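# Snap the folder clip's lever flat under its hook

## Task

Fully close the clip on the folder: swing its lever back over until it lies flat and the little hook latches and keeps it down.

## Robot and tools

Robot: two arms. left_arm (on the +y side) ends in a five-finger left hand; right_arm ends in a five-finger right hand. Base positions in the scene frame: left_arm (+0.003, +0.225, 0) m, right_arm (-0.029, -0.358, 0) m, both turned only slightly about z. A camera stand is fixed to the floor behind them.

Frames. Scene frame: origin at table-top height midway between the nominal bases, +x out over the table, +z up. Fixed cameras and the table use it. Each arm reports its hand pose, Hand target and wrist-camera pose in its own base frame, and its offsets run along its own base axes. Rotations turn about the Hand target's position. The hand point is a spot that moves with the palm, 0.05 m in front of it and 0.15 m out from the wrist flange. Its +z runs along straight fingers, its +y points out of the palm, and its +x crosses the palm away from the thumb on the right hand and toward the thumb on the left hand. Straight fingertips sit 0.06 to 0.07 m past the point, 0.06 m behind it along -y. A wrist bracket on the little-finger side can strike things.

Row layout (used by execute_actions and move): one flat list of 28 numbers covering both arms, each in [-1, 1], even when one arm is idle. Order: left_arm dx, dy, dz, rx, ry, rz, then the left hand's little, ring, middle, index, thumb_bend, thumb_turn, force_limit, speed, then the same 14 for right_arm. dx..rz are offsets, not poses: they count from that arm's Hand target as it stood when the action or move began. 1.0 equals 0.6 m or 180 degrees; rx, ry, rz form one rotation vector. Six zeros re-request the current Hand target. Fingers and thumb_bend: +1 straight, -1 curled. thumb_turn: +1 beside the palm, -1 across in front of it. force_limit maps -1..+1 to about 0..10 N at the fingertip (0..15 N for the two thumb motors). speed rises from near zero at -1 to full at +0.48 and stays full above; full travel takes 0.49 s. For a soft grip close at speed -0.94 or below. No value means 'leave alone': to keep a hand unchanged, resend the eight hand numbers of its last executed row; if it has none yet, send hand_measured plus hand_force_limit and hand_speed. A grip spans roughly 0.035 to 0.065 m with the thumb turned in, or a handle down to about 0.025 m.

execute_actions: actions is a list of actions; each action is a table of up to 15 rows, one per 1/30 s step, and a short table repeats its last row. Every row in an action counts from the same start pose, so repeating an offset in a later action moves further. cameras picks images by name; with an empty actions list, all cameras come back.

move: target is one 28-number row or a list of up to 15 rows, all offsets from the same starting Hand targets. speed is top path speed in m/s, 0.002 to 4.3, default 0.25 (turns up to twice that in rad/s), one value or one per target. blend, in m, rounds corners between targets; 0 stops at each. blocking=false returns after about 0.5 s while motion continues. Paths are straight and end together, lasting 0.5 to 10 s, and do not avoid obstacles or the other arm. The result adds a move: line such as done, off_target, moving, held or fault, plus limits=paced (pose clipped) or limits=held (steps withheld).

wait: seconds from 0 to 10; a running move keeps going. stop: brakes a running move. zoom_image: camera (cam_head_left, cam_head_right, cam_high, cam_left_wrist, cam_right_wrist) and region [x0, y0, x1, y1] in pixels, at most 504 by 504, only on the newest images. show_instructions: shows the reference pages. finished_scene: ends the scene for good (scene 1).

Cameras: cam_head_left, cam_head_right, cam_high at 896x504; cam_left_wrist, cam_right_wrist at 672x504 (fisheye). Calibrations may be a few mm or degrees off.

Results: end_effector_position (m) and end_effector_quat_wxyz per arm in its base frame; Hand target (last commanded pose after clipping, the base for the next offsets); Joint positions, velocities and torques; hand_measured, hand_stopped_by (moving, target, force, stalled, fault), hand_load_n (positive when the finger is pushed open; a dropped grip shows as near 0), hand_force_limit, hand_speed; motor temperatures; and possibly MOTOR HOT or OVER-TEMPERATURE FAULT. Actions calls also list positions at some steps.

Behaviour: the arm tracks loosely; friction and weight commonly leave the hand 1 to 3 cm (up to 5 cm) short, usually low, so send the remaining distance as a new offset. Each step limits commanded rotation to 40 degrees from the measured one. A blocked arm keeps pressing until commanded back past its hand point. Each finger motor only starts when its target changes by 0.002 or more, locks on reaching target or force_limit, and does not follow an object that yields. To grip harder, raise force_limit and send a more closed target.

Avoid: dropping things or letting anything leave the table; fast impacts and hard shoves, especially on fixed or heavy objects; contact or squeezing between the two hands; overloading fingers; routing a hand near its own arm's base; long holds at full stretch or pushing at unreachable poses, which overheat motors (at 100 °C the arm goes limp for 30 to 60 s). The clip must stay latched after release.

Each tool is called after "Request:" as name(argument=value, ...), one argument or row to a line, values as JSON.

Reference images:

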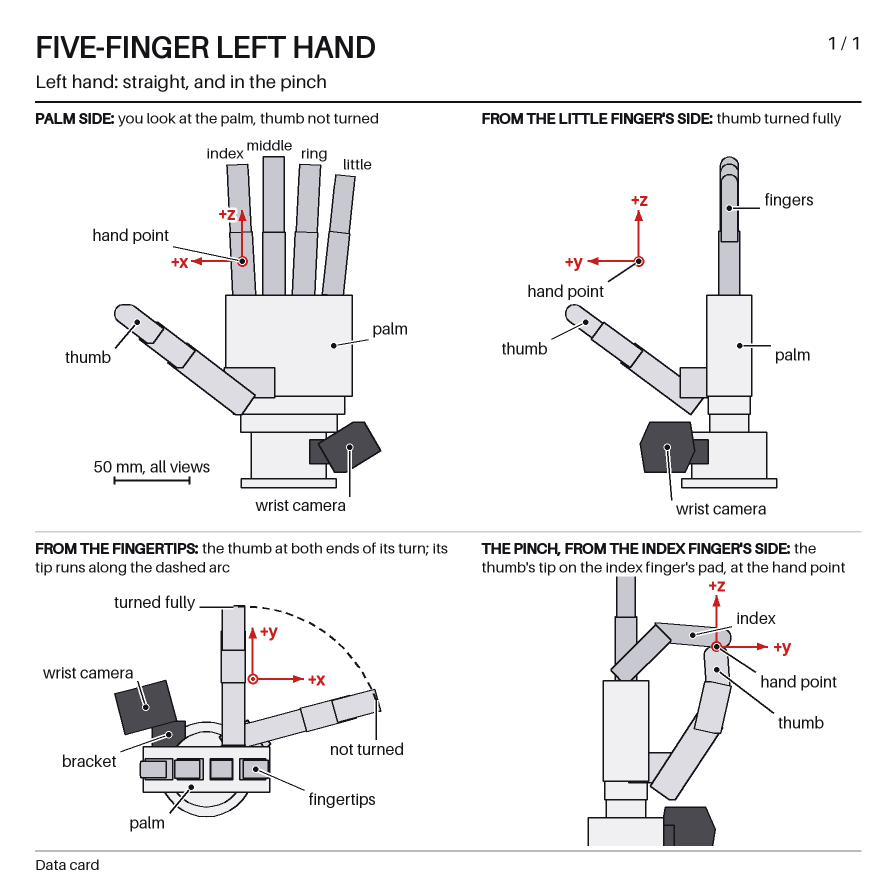

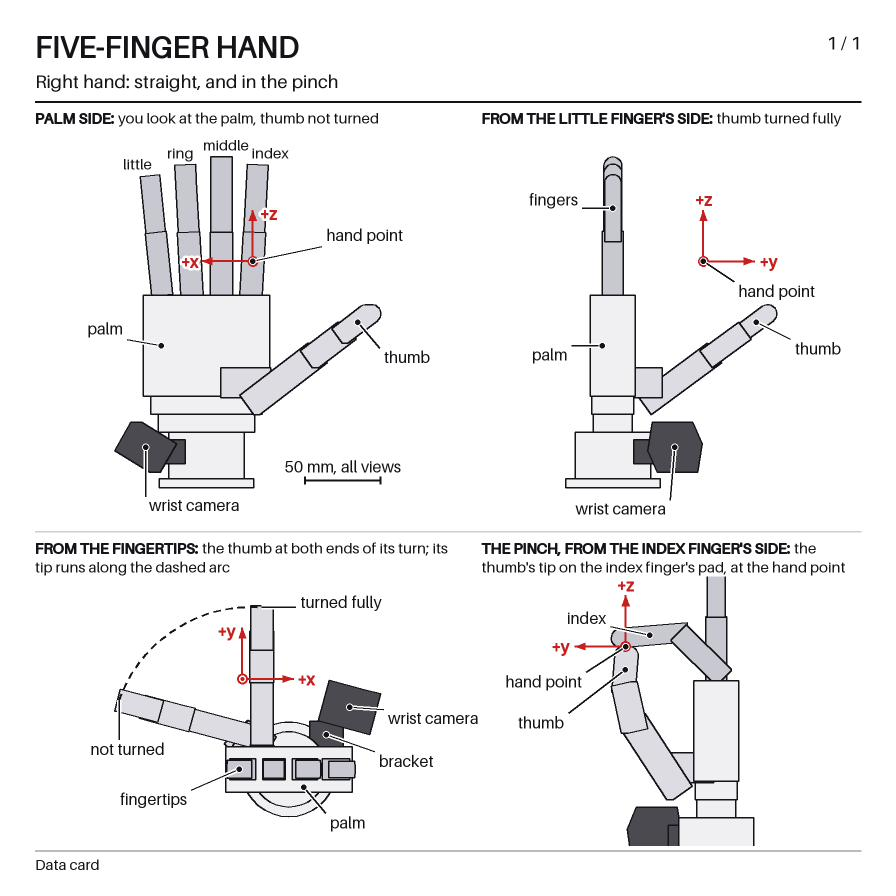

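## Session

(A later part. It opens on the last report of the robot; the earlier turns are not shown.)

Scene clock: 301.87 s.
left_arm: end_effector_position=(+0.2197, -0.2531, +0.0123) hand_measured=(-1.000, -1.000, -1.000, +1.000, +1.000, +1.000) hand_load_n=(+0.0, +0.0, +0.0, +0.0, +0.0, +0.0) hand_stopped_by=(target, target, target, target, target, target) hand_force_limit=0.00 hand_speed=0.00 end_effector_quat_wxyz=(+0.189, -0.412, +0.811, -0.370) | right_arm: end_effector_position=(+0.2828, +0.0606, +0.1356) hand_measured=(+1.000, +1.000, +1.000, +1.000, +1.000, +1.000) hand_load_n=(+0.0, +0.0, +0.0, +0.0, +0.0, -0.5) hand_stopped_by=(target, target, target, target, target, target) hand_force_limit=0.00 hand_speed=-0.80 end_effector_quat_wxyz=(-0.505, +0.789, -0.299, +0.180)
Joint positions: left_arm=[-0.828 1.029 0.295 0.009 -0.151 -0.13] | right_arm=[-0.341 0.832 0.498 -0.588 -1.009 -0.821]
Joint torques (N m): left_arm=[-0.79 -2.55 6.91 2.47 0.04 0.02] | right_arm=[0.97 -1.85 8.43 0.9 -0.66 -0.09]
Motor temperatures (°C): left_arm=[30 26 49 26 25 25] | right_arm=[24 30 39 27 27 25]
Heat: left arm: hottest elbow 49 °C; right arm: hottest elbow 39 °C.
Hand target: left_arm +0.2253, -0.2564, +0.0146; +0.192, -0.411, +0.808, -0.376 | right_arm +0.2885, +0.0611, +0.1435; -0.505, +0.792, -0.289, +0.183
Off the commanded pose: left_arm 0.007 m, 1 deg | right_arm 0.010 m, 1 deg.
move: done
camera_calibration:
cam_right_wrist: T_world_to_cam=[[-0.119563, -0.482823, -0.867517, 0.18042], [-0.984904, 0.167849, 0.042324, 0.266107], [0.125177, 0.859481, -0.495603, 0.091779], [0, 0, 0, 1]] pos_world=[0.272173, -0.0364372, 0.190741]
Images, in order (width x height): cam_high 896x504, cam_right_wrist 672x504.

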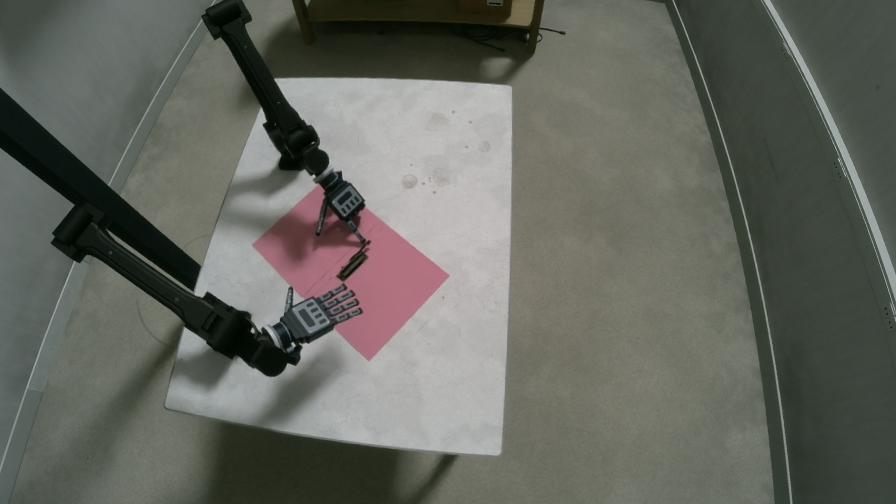

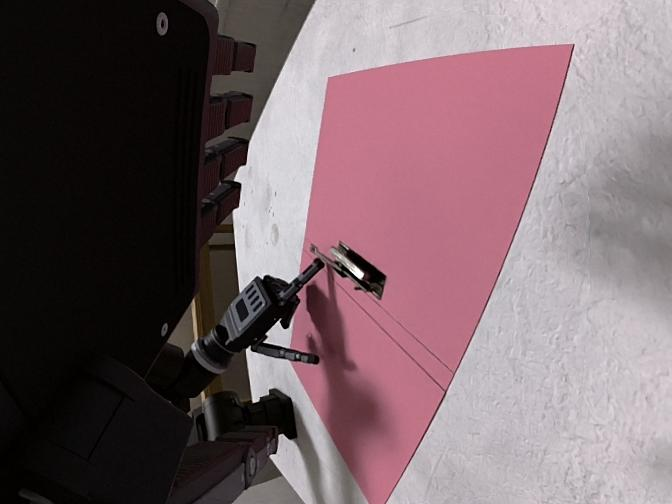

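Request:
move(
  target=[0.0268, -0.0183, -0.0005, 0, 0, 0, -1, -1, -1, 1, 1, 1, 0, 0.0, 0, 0, 0, 0, 0, 0, 1, 1, 1, 1, 1, 1, 0, -0.8],
  speed=0.06,
  cameras=["cam_right_wrist", "cam_high"],
)

Request:
zoom_image(
  camera="cam_right_wrist",
  region=[295, 230, 365, 290],
)

Request:
zoom_image(
  camera="cam_high",
  region=[315, 215, 385, 285],
)

Scene clock: 307.20 s.
left_arm: end_effector_position=(+0.2259, -0.2579, +0.0055) hand_measured=(-1.000, -1.000, -1.000, +1.000, +1.000, +1.000) hand_load_n=(+0.0, +0.5, +0.0, +0.5, +0.0, -0.5) hand_stopped_by=(target, target, target, target, target, target) hand_force_limit=0.00 hand_speed=0.00 end_effector_quat_wxyz=(+0.184, -0.415, +0.811, -0.368) | right_arm: end_effector_position=(+0.2828, +0.0606, +0.1356) hand_measured=(+1.000, +1.000, +1.000, +1.000, +1.000, +1.000) hand_load_n=(+0.0, +0.0, +0.0, +0.0, +0.0, -0.5) hand_stopped_by=(target, target, target, target, target, target) hand_force_limit=0.00 hand_speed=-0.80 end_effector_quat_wxyz=(-0.505, +0.789, -0.299, +0.180)
Joint positions: left_arm=[-0.817 1.089 0.306 0.053 -0.137 -0.13] | right_arm=[-0.341 0.832 0.498 -0.588 -1.009 -0.821]
Joint torques (N m): left_arm=[0.67 -3.02 9.01 1.84 0 0.13] | right_arm=[1.08 -2.14 8.43 1.01 -0.63 -0.12]
Heat: left arm: hottest elbow 48 °C; right arm: hottest elbow 39 °C.
Hand target: left_arm +0.2414, -0.2675, +0.0144; +0.192, -0.411, +0.808, -0.376 | right_arm +0.2885, +0.0611, +0.1435; -0.505, +0.792, -0.289, +0.183
Off the commanded pose: left_arm 0.020 m, 1 deg | right_arm 0.010 m, 1 deg.
move: off_target (left_arm)
camera_calibration:
cam_right_wrist: T_world_to_cam=[[-0.119563, -0.482823, -0.867517, 0.18042], [-0.984904, 0.167849, 0.042324, 0.266107], [0.125177, 0.859481, -0.495603, 0.091779], [0, 0, 0, 1]] pos_world=[0.272173, -0.0364372, 0.190741]
Images, in order (width x height): cam_high 896x504, cam_right_wrist 672x504.

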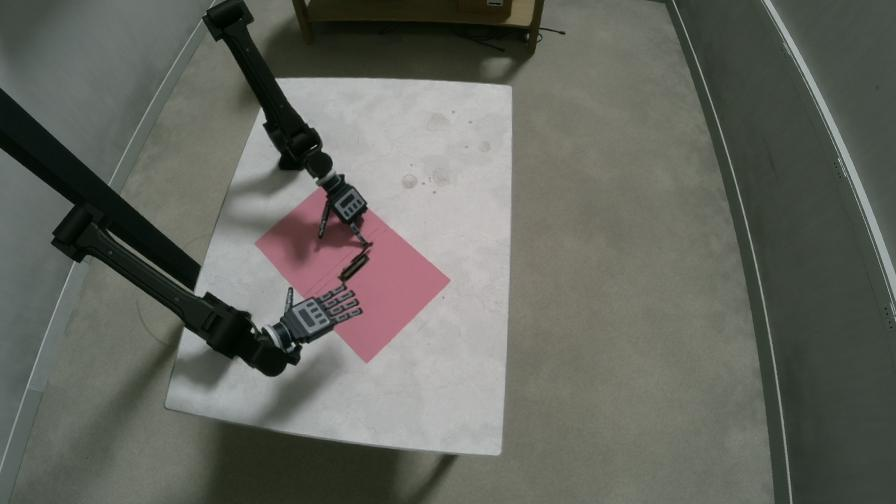

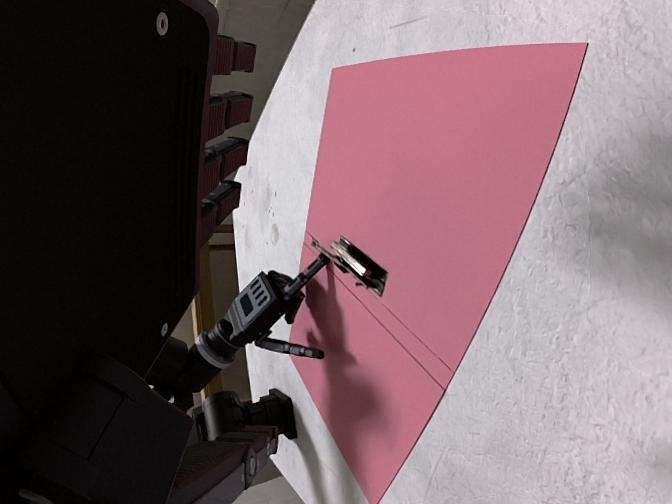

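Scaled by 7.200 from the camera's 672x504 image, which has a finer 960x720 frame.

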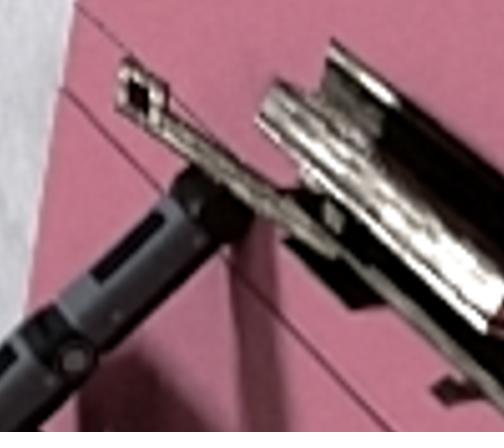

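Scaled by 7.200 from the camera's 896x504 image, which has a finer 1280x720 frame.

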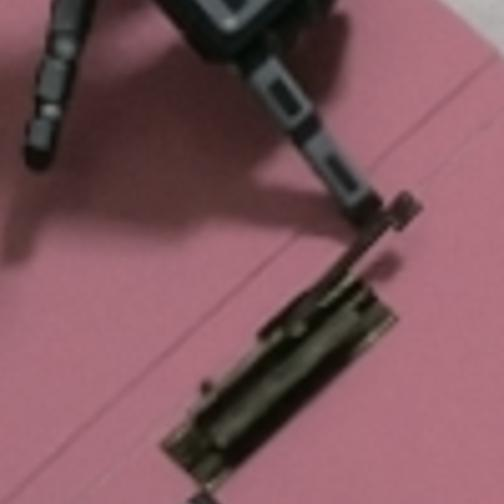

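Request:
move(
  target=[
    [-0.0455, 0.0252, 0.0453, 0, 0, 0, -1, -1, -1, 1, 1, 1, 0, 0.0, 0, 0, 0, 0, 0, 0, 1, 1, 1, 1, 1, 1, 0, -0.8],
    [-0.0045, -0.0037, -0.0063, 0, 0, 0, -1, -1, -1, 1, 1, 1, 0, 0.0, 0, 0, 0, 0, 0, 0, 1, 1, 1, 1, 1, 1, 0, -0.8],
  ],
  speed=0.08,
  cameras=["cam_right_wrist", "cam_high"],
)

Request:
zoom_image(
  camera="cam_right_wrist",
  region=[295, 230, 365, 290],
)

Request:
zoom_image(
  camera="cam_high",
  region=[315, 215, 385, 285],
)

Scene clock: 345.97 s.
left_arm: end_effector_position=(+0.2262, -0.2617, +0.0046) hand_measured=(-1.000, -1.000, -1.000, +1.000, +1.000, +1.000) hand_load_n=(+0.0, +0.0, +0.0, +0.0, +0.0, +0.0) hand_stopped_by=(target, target, target, target, target, target) hand_force_limit=0.00 hand_speed=0.00 end_effector_quat_wxyz=(+0.188, -0.411, +0.811, -0.371) | right_arm: end_effector_position=(+0.2828, +0.0606, +0.1356) hand_measured=(+1.000, +1.000, +1.000, +1.000, +1.000, +1.000) hand_load_n=(+0.0, +0.0, -0.5, +0.0, +0.0, -0.5) hand_stopped_by=(target, target, target, target, target, target) hand_force_limit=0.00 hand_speed=-0.80 end_effector_quat_wxyz=(-0.505, +0.789, -0.299, +0.180)
Joint positions: left_arm=[-0.83 1.102 0.307 0.073 -0.148 -0.13] | right_arm=[-0.341 0.832 0.498 -0.588 -1.009 -0.821]
Joint torques (N m): left_arm=[0.09 -2.49 8.59 1.63 0.01 0.08] | right_arm=[0.56 -1.67 8.61 0.95 -0.59 -0.08]
Heat: left arm: hottest elbow 47 °C; right arm: hottest elbow 39 °C.
Hand target: left_arm +0.2387, -0.2697, +0.0106; +0.192, -0.411, +0.808, -0.376 | right_arm +0.2885, +0.0611, +0.1435; -0.505, +0.792, -0.289, +0.183
Off the commanded pose: left_arm 0.016 m, 1 deg | right_arm 0.010 m, 1 deg.
move: off_target (left_arm)
camera_calibration:
cam_right_wrist: T_world_to_cam=[[-0.119563, -0.482823, -0.867517, 0.18042], [-0.984904, 0.167849, 0.042324, 0.266107], [0.125177, 0.859481, -0.495603, 0.091779], [0, 0, 0, 1]] pos_world=[0.272173, -0.0364372, 0.190741]
Images, in order (width x height): cam_high 896x504, cam_right_wrist 672x504.

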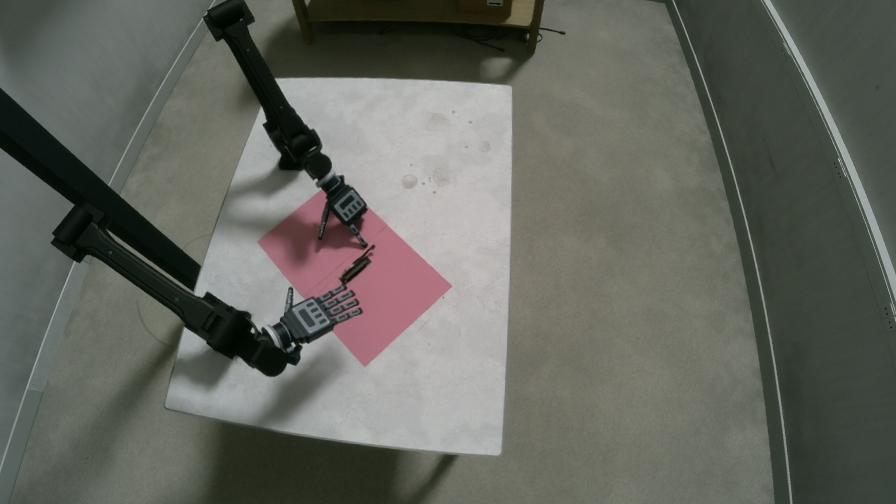

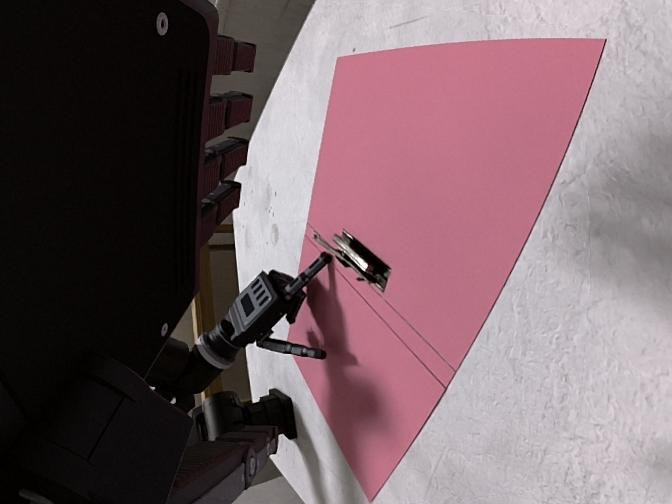

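Scaled by 7.200 from the camera's 672x504 image, which has a finer 960x720 frame.

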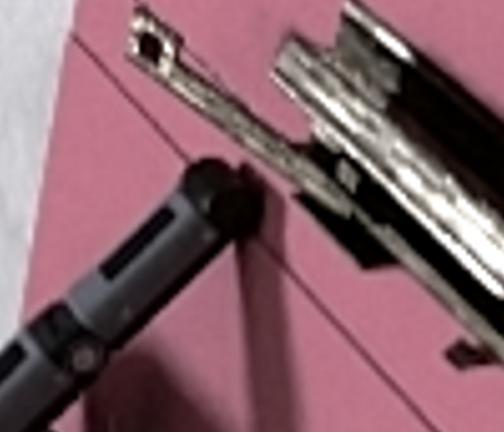

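Scaled by 7.200 from the camera's 896x504 image, which has a finer 1280x720 frame.

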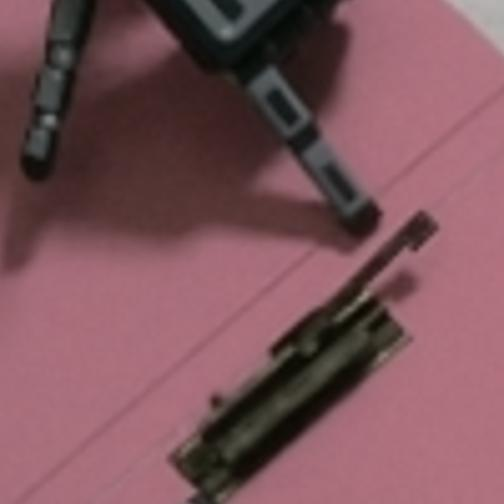

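Request:
move(
  target=[
    [-0.0192, 0.0220, 0.0377, -0.0173, -0.0220, -0.0108, -1, -1, -1, 1, 1, 1, 0, 0.0, 0, 0, 0, 0, 0, 0, 1, 1, 1, 1, 1, 1, 0, -0.8],
    [0.0752, 0.0337, 0.0457, -0.0173, -0.0220, -0.0108, -1, -1, -1, 1, 1, 1, 0, 0.0, 0, 0, 0, 0, 0, 0, 1, 1, 1, 1, 1, 1, 0, -0.8],
    [0.0752, 0.0337, -0.0107, -0.0173, -0.0220, -0.0108, -1, -1, -1, 1, 1, 1, 0, 0.0, 0, 0, 0, 0, 0, 0, 1, 1, 1, 1, 1, 1, 0, -0.8],
  ],
  speed=0.1,
  blend=[0.015, 0.0, 0],
  cameras=["all"],
)

Request:
zoom_image(
  camera="cam_right_wrist",
  region=[285, 215, 375, 290],
)

Request:
zoom_image(
  camera="cam_high",
  region=[325, 215, 395, 285],
)

Scene clock: 379.53 s.
left_arm: end_effector_position=(+0.2754, -0.2485, +0.0015) hand_measured=(-1.000, -1.000, -1.000, +1.000, +1.000, +1.000) hand_load_n=(+0.0, +0.0, +0.0, +0.0, -0.5, +0.0) hand_stopped_by=(target, target, target, target, target, target) hand_force_limit=0.00 hand_speed=0.00 end_effector_quat_wxyz=(+0.194, -0.394, +0.800, -0.410) | right_arm: end_effector_position=(+0.2828, +0.0606, +0.1356) hand_measured=(+1.000, +1.000, +1.000, +1.000, +1.000, +1.000) hand_load_n=(+0.0, +0.0, +0.0, -0.5, +0.0, +0.0) hand_stopped_by=(target, target, target, target, target, target) hand_force_limit=0.00 hand_speed=-0.80 end_effector_quat_wxyz=(-0.505, +0.789, -0.299, +0.180)
Joint positions: left_arm=[-0.635 1.216 0.307 0.279 0.029 0.005] | right_arm=[-0.341 0.832 0.498 -0.588 -1.009 -0.821]
Joint torques (N m): left_arm=[0.32 -4.89 6.24 2.65 0.11 0.11] | right_arm=[0.15 -3.43 8.66 1.03 -0.67 -0.11]
Heat: left arm: hottest elbow 46 °C; right arm: hottest elbow 39 °C.
Hand target: left_arm +0.2838, -0.2495, +0.0042; +0.202, -0.389, +0.797, -0.415 | right_arm +0.2885, +0.0611, +0.1435; -0.505, +0.792, -0.289, +0.183
Off the commanded pose: left_arm 0.009 m, 1 deg | right_arm 0.010 m, 1 deg.
move: done
camera_calibration:
cam_left_wrist: T_world_to_cam=[[0.281761, -0.562529, 0.777285, -0.216445], [-0.945822, -0.299061, 0.126422, 0.184544], [0.16134, -0.770794, -0.616316, -0.120915], [0, 0, 0, 1]] pos_world=[0.25504, -0.159768, 0.070387]
cam_right_wrist: T_world_to_cam=[[-0.119563, -0.482823, -0.867517, 0.18042], [-0.984904, 0.167849, 0.042324, 0.266107], [0.125177, 0.859481, -0.495603, 0.091779], [0, 0, 0, 1]] pos_world=[0.272173, -0.0364372, 0.190741]

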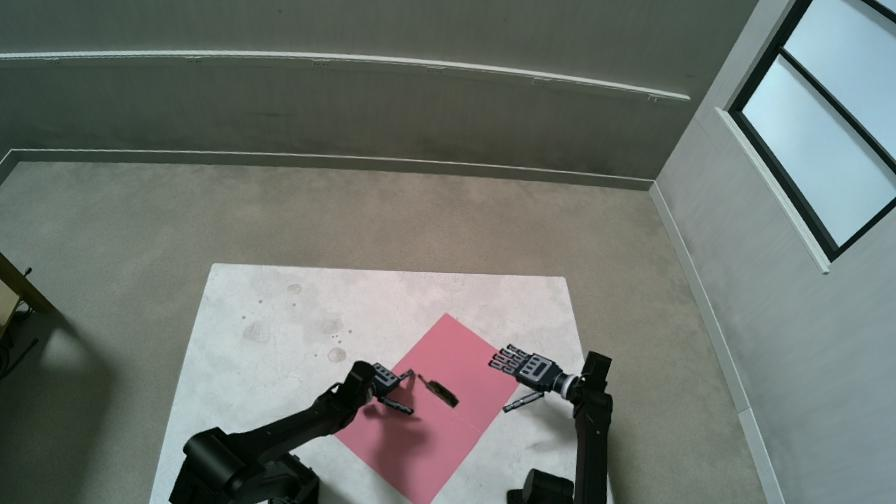

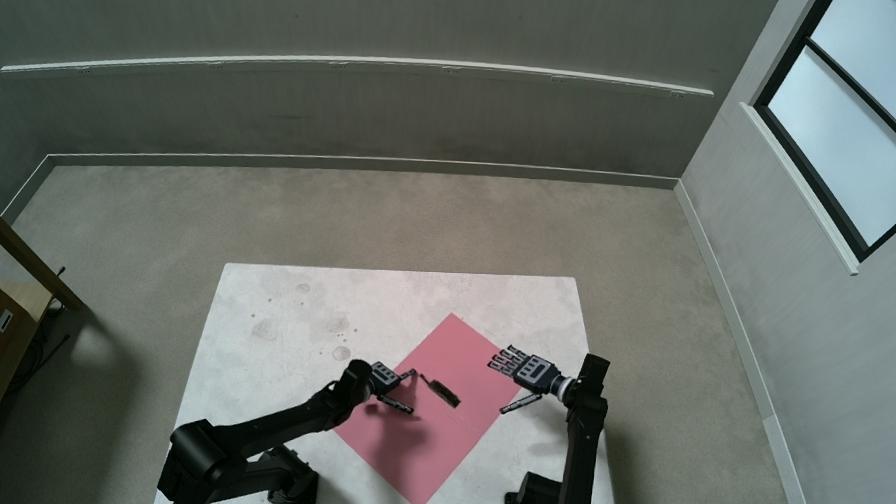

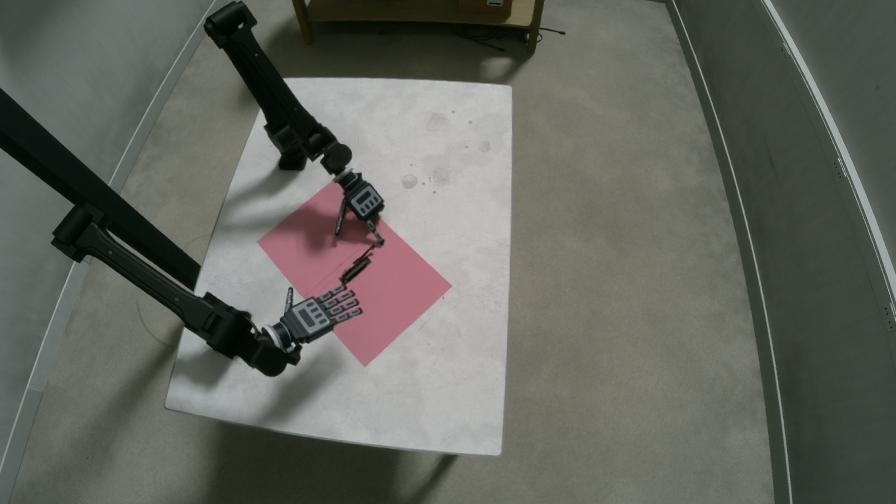

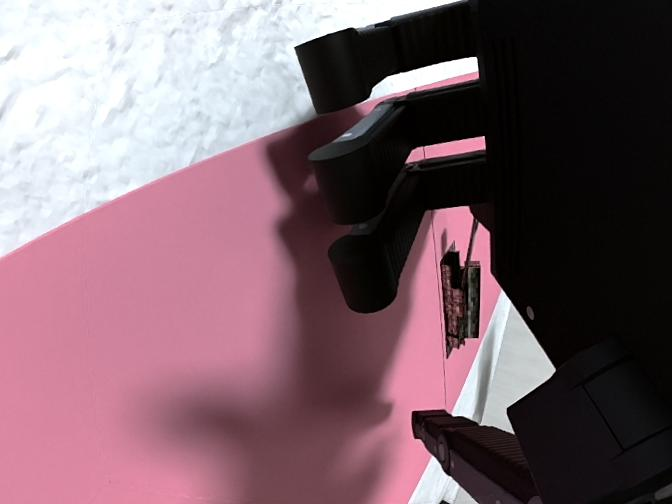

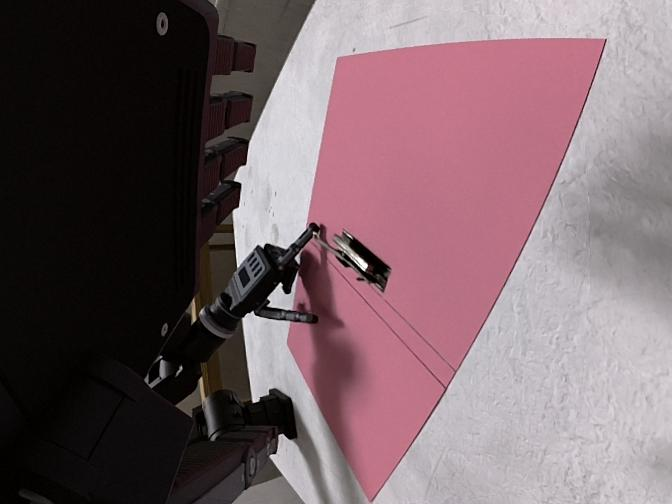

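Scaled by 5.600 from the camera's 672x504 image, which has a finer 960x720 frame.

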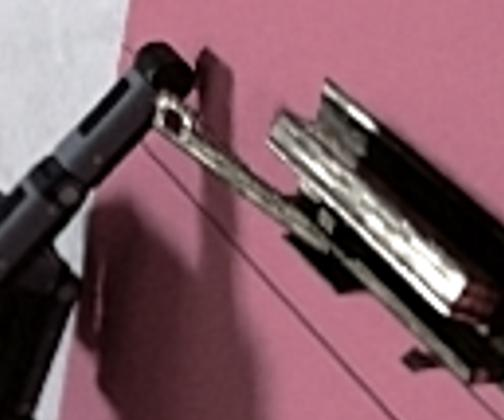

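Scaled by 7.200 from the camera's 896x504 image, which has a finer 1280x720 frame.

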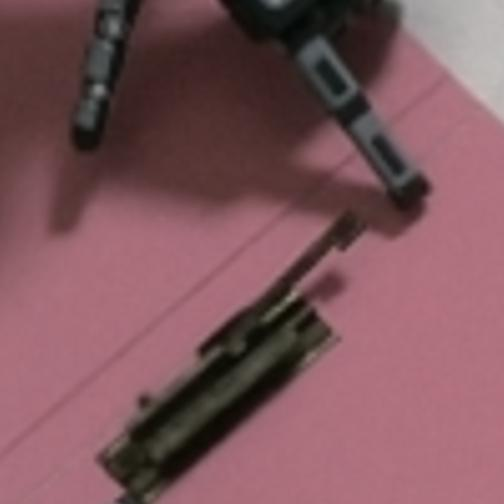

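Request:
move(
  target=[
    [0.0127, -0.011, 0.05, 0, 0, 0, -1, -1, -1, 1, 1, 1, 0, 0.0, 0, 0, 0, 0, 0, 0, 1, 1, 1, 1, 1, 1, 0, -0.8],
    [0.0127, -0.011, -0.0003, 0, 0, 0, -1, -1, -1, 1, 1, 1, 0, 0.0, 0, 0, 0, 0, 0, 0, 1, 1, 1, 1, 1, 1, 0, -0.8],
  ],
  speed=0.1,
  cameras=["cam_right_wrist", "cam_high", "cam_head_left"],
)

Request:
zoom_image(
  camera="cam_right_wrist",
  region=[285, 215, 375, 290],
)

Request:
zoom_image(
  camera="cam_high",
  region=[325, 215, 395, 285],
)

Request:
zoom_image(
  camera="cam_head_left",
  region=[390, 355, 470, 415],
)

Scene clock: 401.20 s.
left_arm: end_effector_position=(+0.2824, -0.2537, +0.0004) hand_measured=(-1.000, -1.000, -1.000, +1.000, +1.000, +1.000) hand_load_n=(+0.5, +0.0, +0.0, +0.0, +0.0, -0.5) hand_stopped_by=(target, target, target, target, target, target) hand_force_limit=0.00 hand_speed=0.00 end_effector_quat_wxyz=(+0.193, -0.394, +0.800, -0.409) | right_arm: end_effector_position=(+0.2828, +0.0606, +0.1356) hand_measured=(+1.000, +1.000, +1.000, +1.000, +1.000, +1.000) hand_load_n=(-0.5, +0.0, +0.0, +0.0, +0.0, +0.0) hand_stopped_by=(target, target, target, target, target, target) hand_force_limit=0.00 hand_speed=-0.80 end_effector_quat_wxyz=(-0.505, +0.789, -0.299, +0.180)
Joint positions: left_arm=[-0.635 1.25 0.329 0.288 0.029 0.005] | right_arm=[-0.341 0.832 0.498 -0.588 -1.009 -0.821]
Joint torques (N m): left_arm=[-0.38 -4.72 6.26 2.52 0.02 0.12] | right_arm=[-0.38 -2.08 8.51 1.01 -0.7 -0.17]
Motor temperatures (°C): left_arm=[30 26 43 27 25 25] | right_arm=[24 29 39 27 27 25]
Heat: left arm: hottest elbow 43 °C; right arm: hottest elbow 39 °C.
Hand target: left_arm +0.2914, -0.2561, +0.0039; +0.202, -0.389, +0.797, -0.415 | right_arm +0.2885, +0.0611, +0.1435; -0.505, +0.792, -0.289, +0.183
Off the commanded pose: left_arm 0.010 m, 1 deg | right_arm 0.010 m, 1 deg.
move: done
camera_calibration:
cam_right_wrist: T_world_to_cam=[[-0.119563, -0.482823, -0.867517, 0.18042], [-0.984904, 0.167849, 0.042324, 0.266107], [0.125177, 0.859481, -0.495603, 0.091779], [0, 0, 0, 1]] pos_world=[0.272173, -0.0364372, 0.190741]
Images, in order (width x height): cam_head_left 896x504, cam_high 896x504, cam_right_wrist 672x504.

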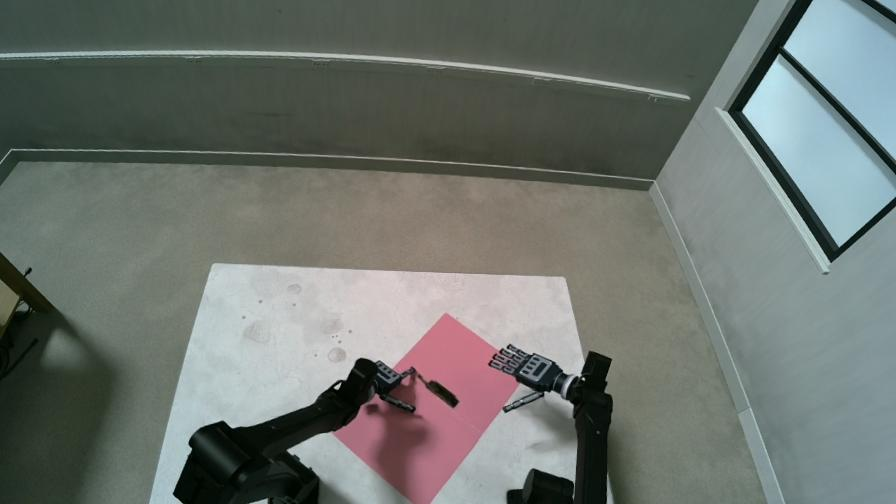

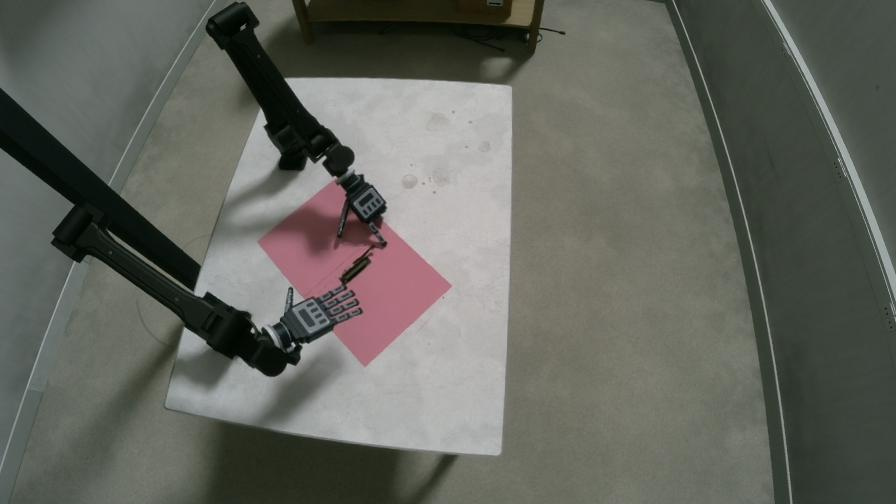

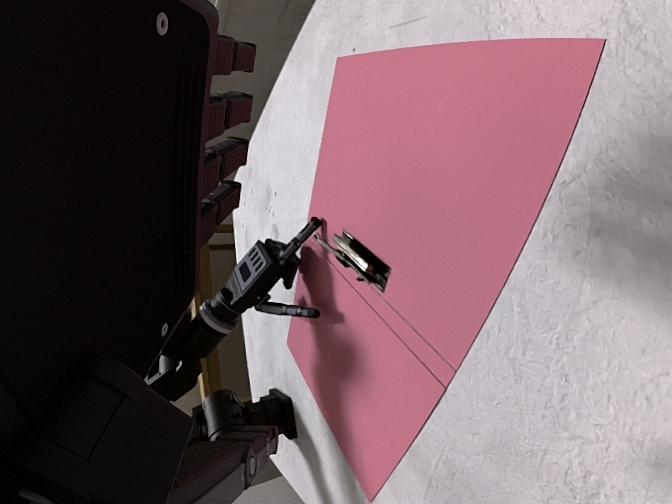

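Scaled by 5.600 from the camera's 672x504 image, which has a finer 960x720 frame.

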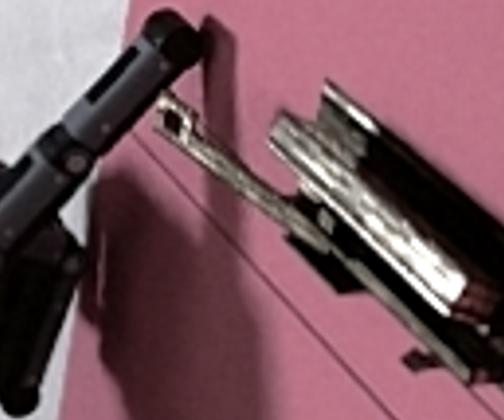

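Scaled by 7.200 from the camera's 896x504 image, which has a finer 1280x720 frame.

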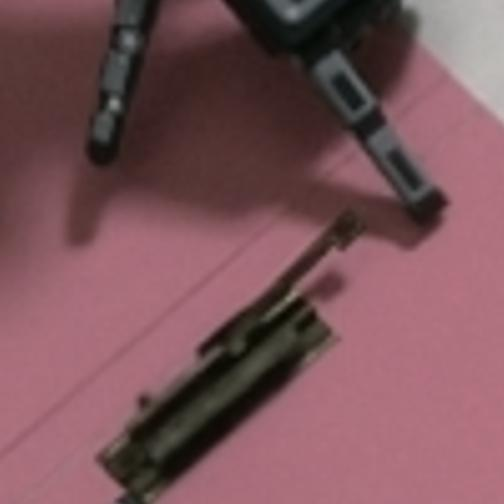

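Scaled by 6.300 from the camera's 896x504 image, which has a finer 1280x720 frame.

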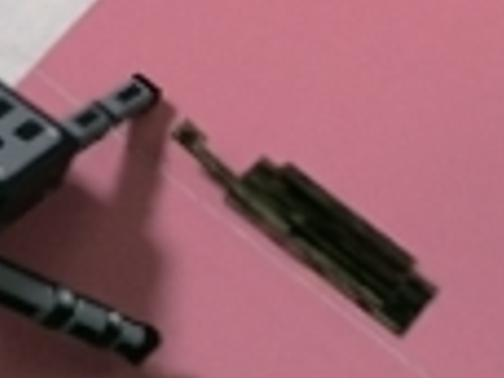

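Request:
move(
  target=[-0.0337, -0.0427, 0.0015, 0, 0, -0.0268, -1, -1, -1, 1, 1, 1, 0, 0.0, 0, 0, 0, 0, 0, 0, 1, 1, 1, 1, 1, 1, 0, -0.8],
  speed=0.06,
  cameras=["cam_right_wrist", "cam_high", "cam_head_left"],
)

Request:
zoom_image(
  camera="cam_right_wrist",
  region=[285, 215, 375, 290],
)

Request:
zoom_image(
  camera="cam_high",
  region=[325, 215, 395, 285],
)

Request:
zoom_image(
  camera="cam_head_left",
  region=[390, 355, 470, 415],
)

Scene clock: 416.37 s.
left_arm: end_effector_position=(+0.2650, -0.2709, -0.0014) hand_measured=(-1.000, -1.000, -1.000, +1.000, +1.000, +1.000) hand_load_n=(+0.0, +0.0, +0.0, +0.0, +0.0, +0.0) hand_stopped_by=(target, target, target, target, target, target) hand_force_limit=0.00 hand_speed=0.00 end_effector_quat_wxyz=(+0.180, -0.369, +0.813, -0.413) | right_arm: end_effector_position=(+0.2828, +0.0606, +0.1356) hand_measured=(+1.000, +1.000, +1.000, +1.000, +1.000, +1.000) hand_load_n=(+0.0, +0.0, +0.0, +0.0, +0.0, +0.0) hand_stopped_by=(target, target, target, target, target, target) hand_force_limit=0.00 hand_speed=-0.80 end_effector_quat_wxyz=(-0.505, +0.789, -0.299, +0.180)
Joint positions: left_arm=[-0.7 1.255 0.329 0.288 0.028 0.005] | right_arm=[-0.341 0.832 0.498 -0.588 -1.009 -0.821]
Joint torques (N m): left_arm=[-2.02 -4.66 6.91 2.11 0.04 0.1] | right_arm=[0.62 -2.14 8.53 0.94 -0.67 -0.12]
Heat: left arm: hottest elbow 42 °C; right arm: hottest elbow 40 °C.
Hand target: left_arm +0.2712, -0.2816, +0.0048; +0.184, -0.356, +0.813, -0.423 | right_arm +0.2885, +0.0611, +0.1435; -0.505, +0.792, -0.289, +0.183
Off the commanded pose: left_arm 0.014 m, 2 deg | right_arm 0.010 m, 1 deg.
move: off_target (left_arm)
camera_calibration:
cam_right_wrist: T_world_to_cam=[[-0.119563, -0.482823, -0.867517, 0.18042], [-0.984904, 0.167849, 0.042324, 0.266107], [0.125177, 0.859481, -0.495603, 0.091779], [0, 0, 0, 1]] pos_world=[0.272173, -0.0364372, 0.190741]
Images, in order (width x height): cam_head_left 896x504, cam_high 896x504, cam_right_wrist 672x504.

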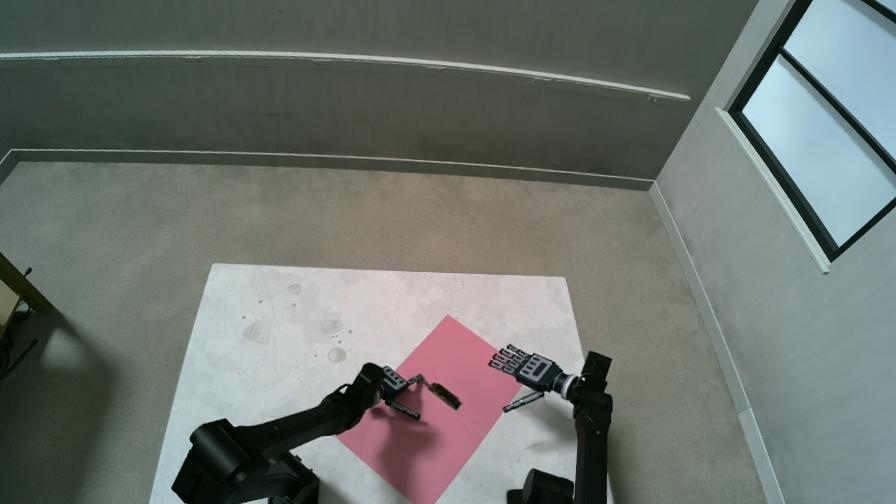

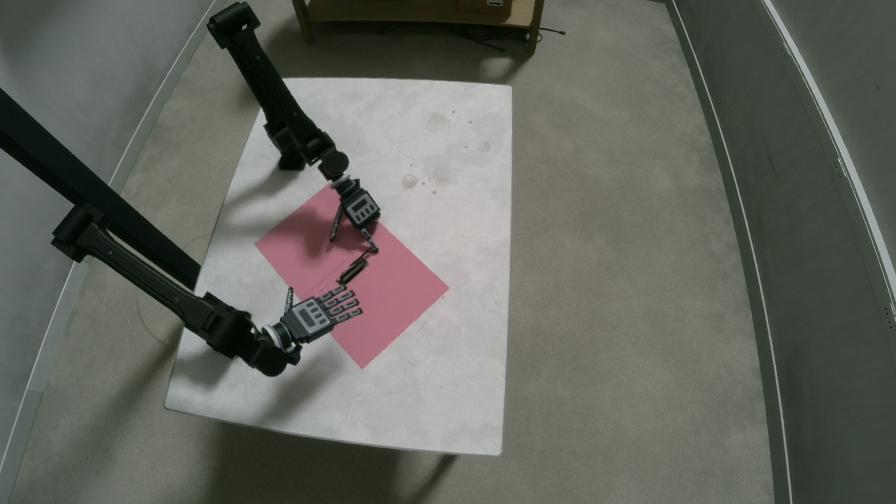

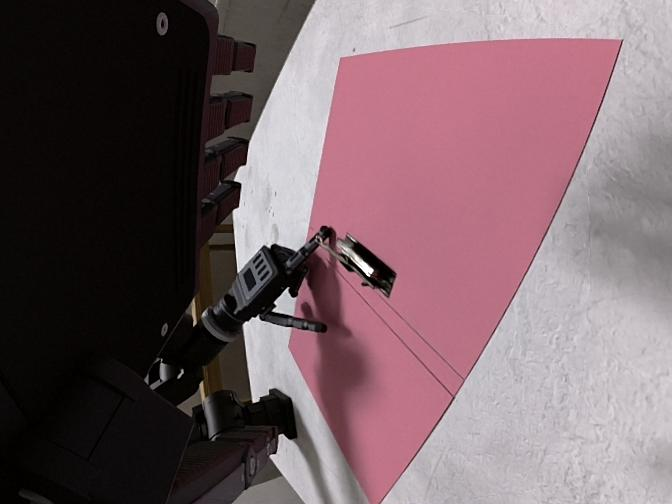

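Scaled by 5.600 from the camera's 672x504 image, which has a finer 960x720 frame.

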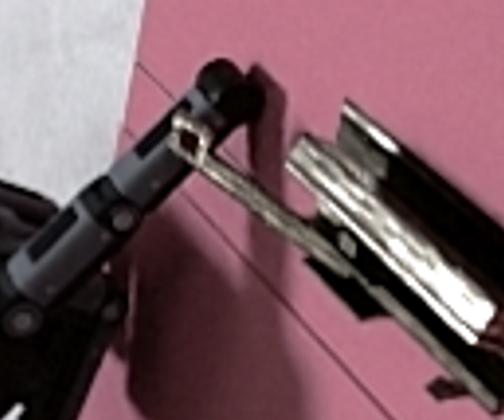

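Scaled by 7.200 from the camera's 896x504 image, which has a finer 1280x720 frame.

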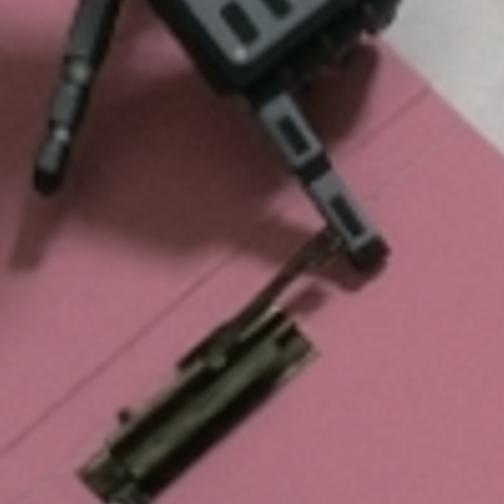

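Scaled by 6.300 from the camera's 896x504 image, which has a finer 1280x720 frame.

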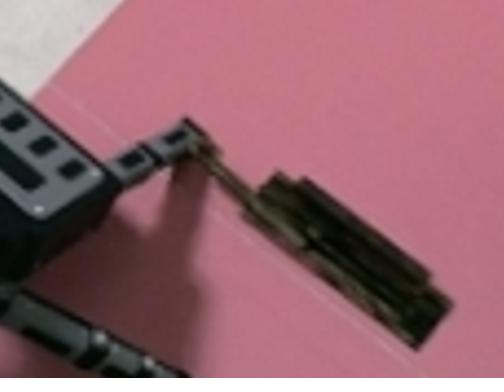

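Request:
move(
  target=[
    [0.010, 0.0278, 0.05, 0, 0, 0, -1, -1, -1, 1, 1, 1, 0, 0.0, 0, 0, 0, 0, 0, 0, 1, 1, 1, 1, 1, 1, 0, -0.8],
    [0.010, 0.0278, -0.0007, 0, 0, 0, -1, -1, -1, 1, 1, 1, 0, 0.0, 0, 0, 0, 0, 0, 0, 1, 1, 1, 1, 1, 1, 0, -0.8],
  ],
  speed=0.1,
  cameras=["cam_right_wrist", "cam_high", "cam_head_left"],
)

Request:
zoom_image(
  camera="cam_right_wrist",
  region=[285, 215, 375, 290],
)

Request:
zoom_image(
  camera="cam_high",
  region=[325, 215, 395, 285],
)

Request:
zoom_image(
  camera="cam_head_left",
  region=[390, 355, 470, 415],
)

Scene clock: 436.70 s.
left_arm: end_effector_position=(+0.2699, -0.2650, +0.0031) hand_measured=(-1.000, -1.000, -1.000, +1.000, +1.000, +1.000) hand_load_n=(+0.0, +0.0, +0.0, +0.0, +0.0, +0.0) hand_stopped_by=(target, target, target, target, target, target) hand_force_limit=0.00 hand_speed=0.00 end_effector_quat_wxyz=(+0.176, -0.360, +0.815, -0.419) | right_arm: end_effector_position=(+0.2828, +0.0606, +0.1356) hand_measured=(+1.000, +1.000, +1.000, +1.000, +1.000, +1.000) hand_load_n=(+0.0, +0.0, +0.0, +0.0, +0.0, -0.5) hand_stopped_by=(target, target, target, target, target, target) hand_force_limit=0.00 hand_speed=-0.80 end_effector_quat_wxyz=(-0.505, +0.789, -0.299, +0.180)
Joint positions: left_arm=[-0.66 1.239 0.329 0.281 0.078 0.039] | right_arm=[-0.341 0.832 0.498 -0.588 -1.009 -0.821]
Joint torques (N m): left_arm=[-0.26 -5.07 6.15 2.48 0.16 0.08] | right_arm=[-0.03 -1.85 8.47 1.13 -0.62 -0.12]
Heat: left arm: hottest elbow 42 °C; right arm: hottest elbow 40 °C.
Hand target: left_arm +0.2772, -0.2650, +0.0045; +0.184, -0.356, +0.813, -0.423 | right_arm +0.2885, +0.0611, +0.1435; -0.505, +0.792, -0.289, +0.183
Off the commanded pose: left_arm 0.007 m, 1 deg | right_arm 0.010 m, 1 deg.
move: done
camera_calibration:
cam_right_wrist: T_world_to_cam=[[-0.119563, -0.482823, -0.867517, 0.18042], [-0.984904, 0.167849, 0.042324, 0.266107], [0.125177, 0.859481, -0.495603, 0.091779], [0, 0, 0, 1]] pos_world=[0.272173, -0.0364372, 0.190741]
Images, in order (width x height): cam_head_left 896x504, cam_high 896x504, cam_right_wrist 672x504.

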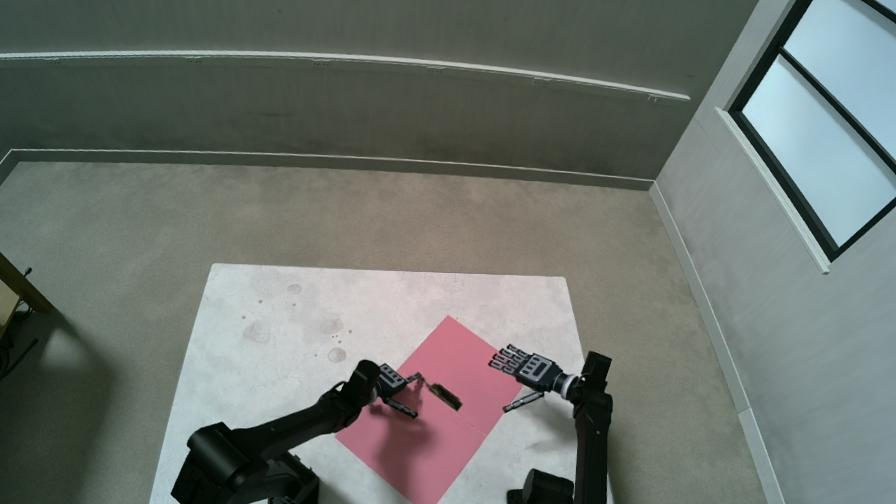

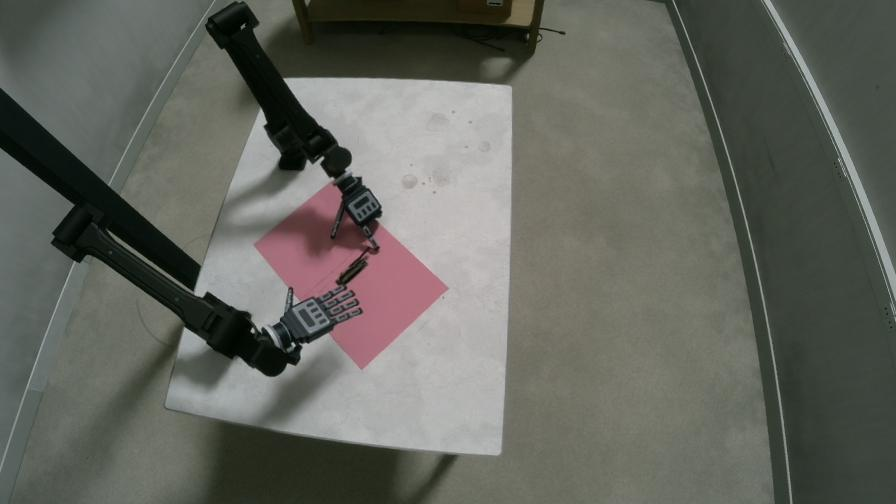

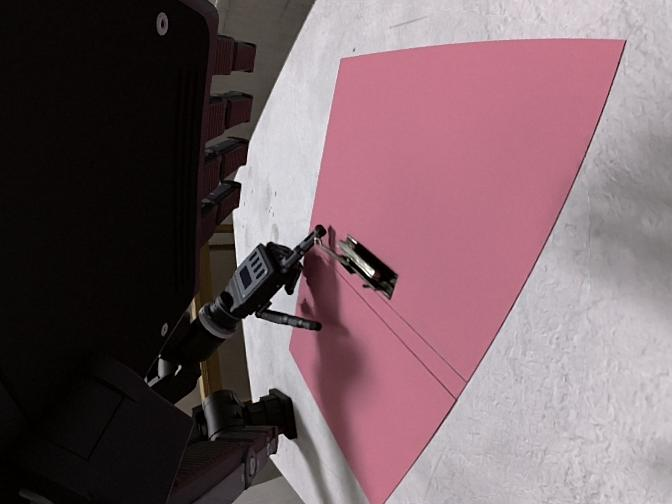

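Scaled by 5.600 from the camera's 672x504 image, which has a finer 960x720 frame.

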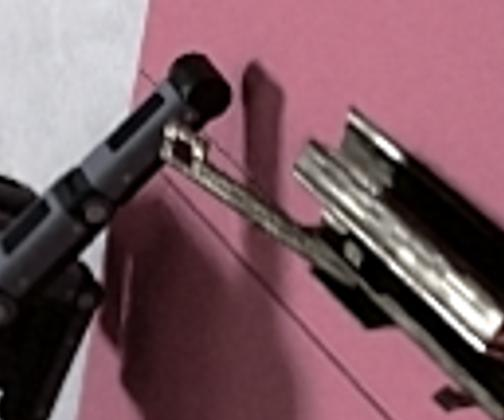

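Scaled by 7.200 from the camera's 896x504 image, which has a finer 1280x720 frame.

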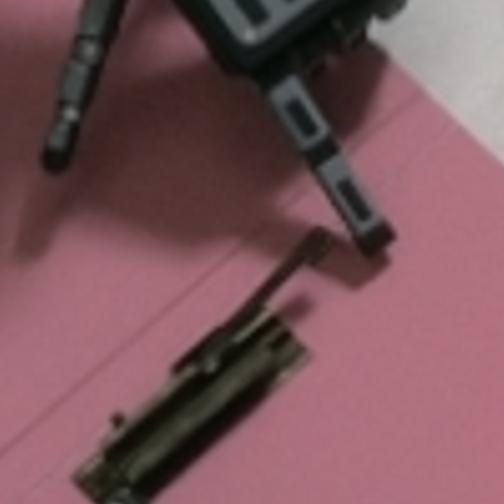

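Scaled by 6.300 from the camera's 896x504 image, which has a finer 1280x720 frame.

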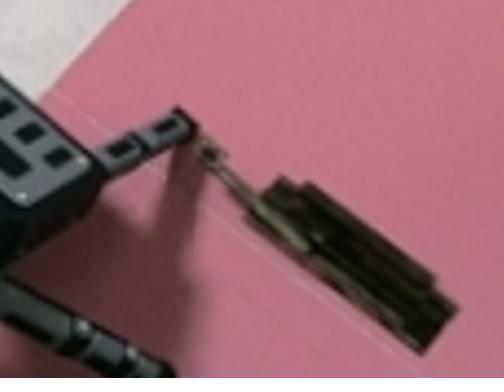

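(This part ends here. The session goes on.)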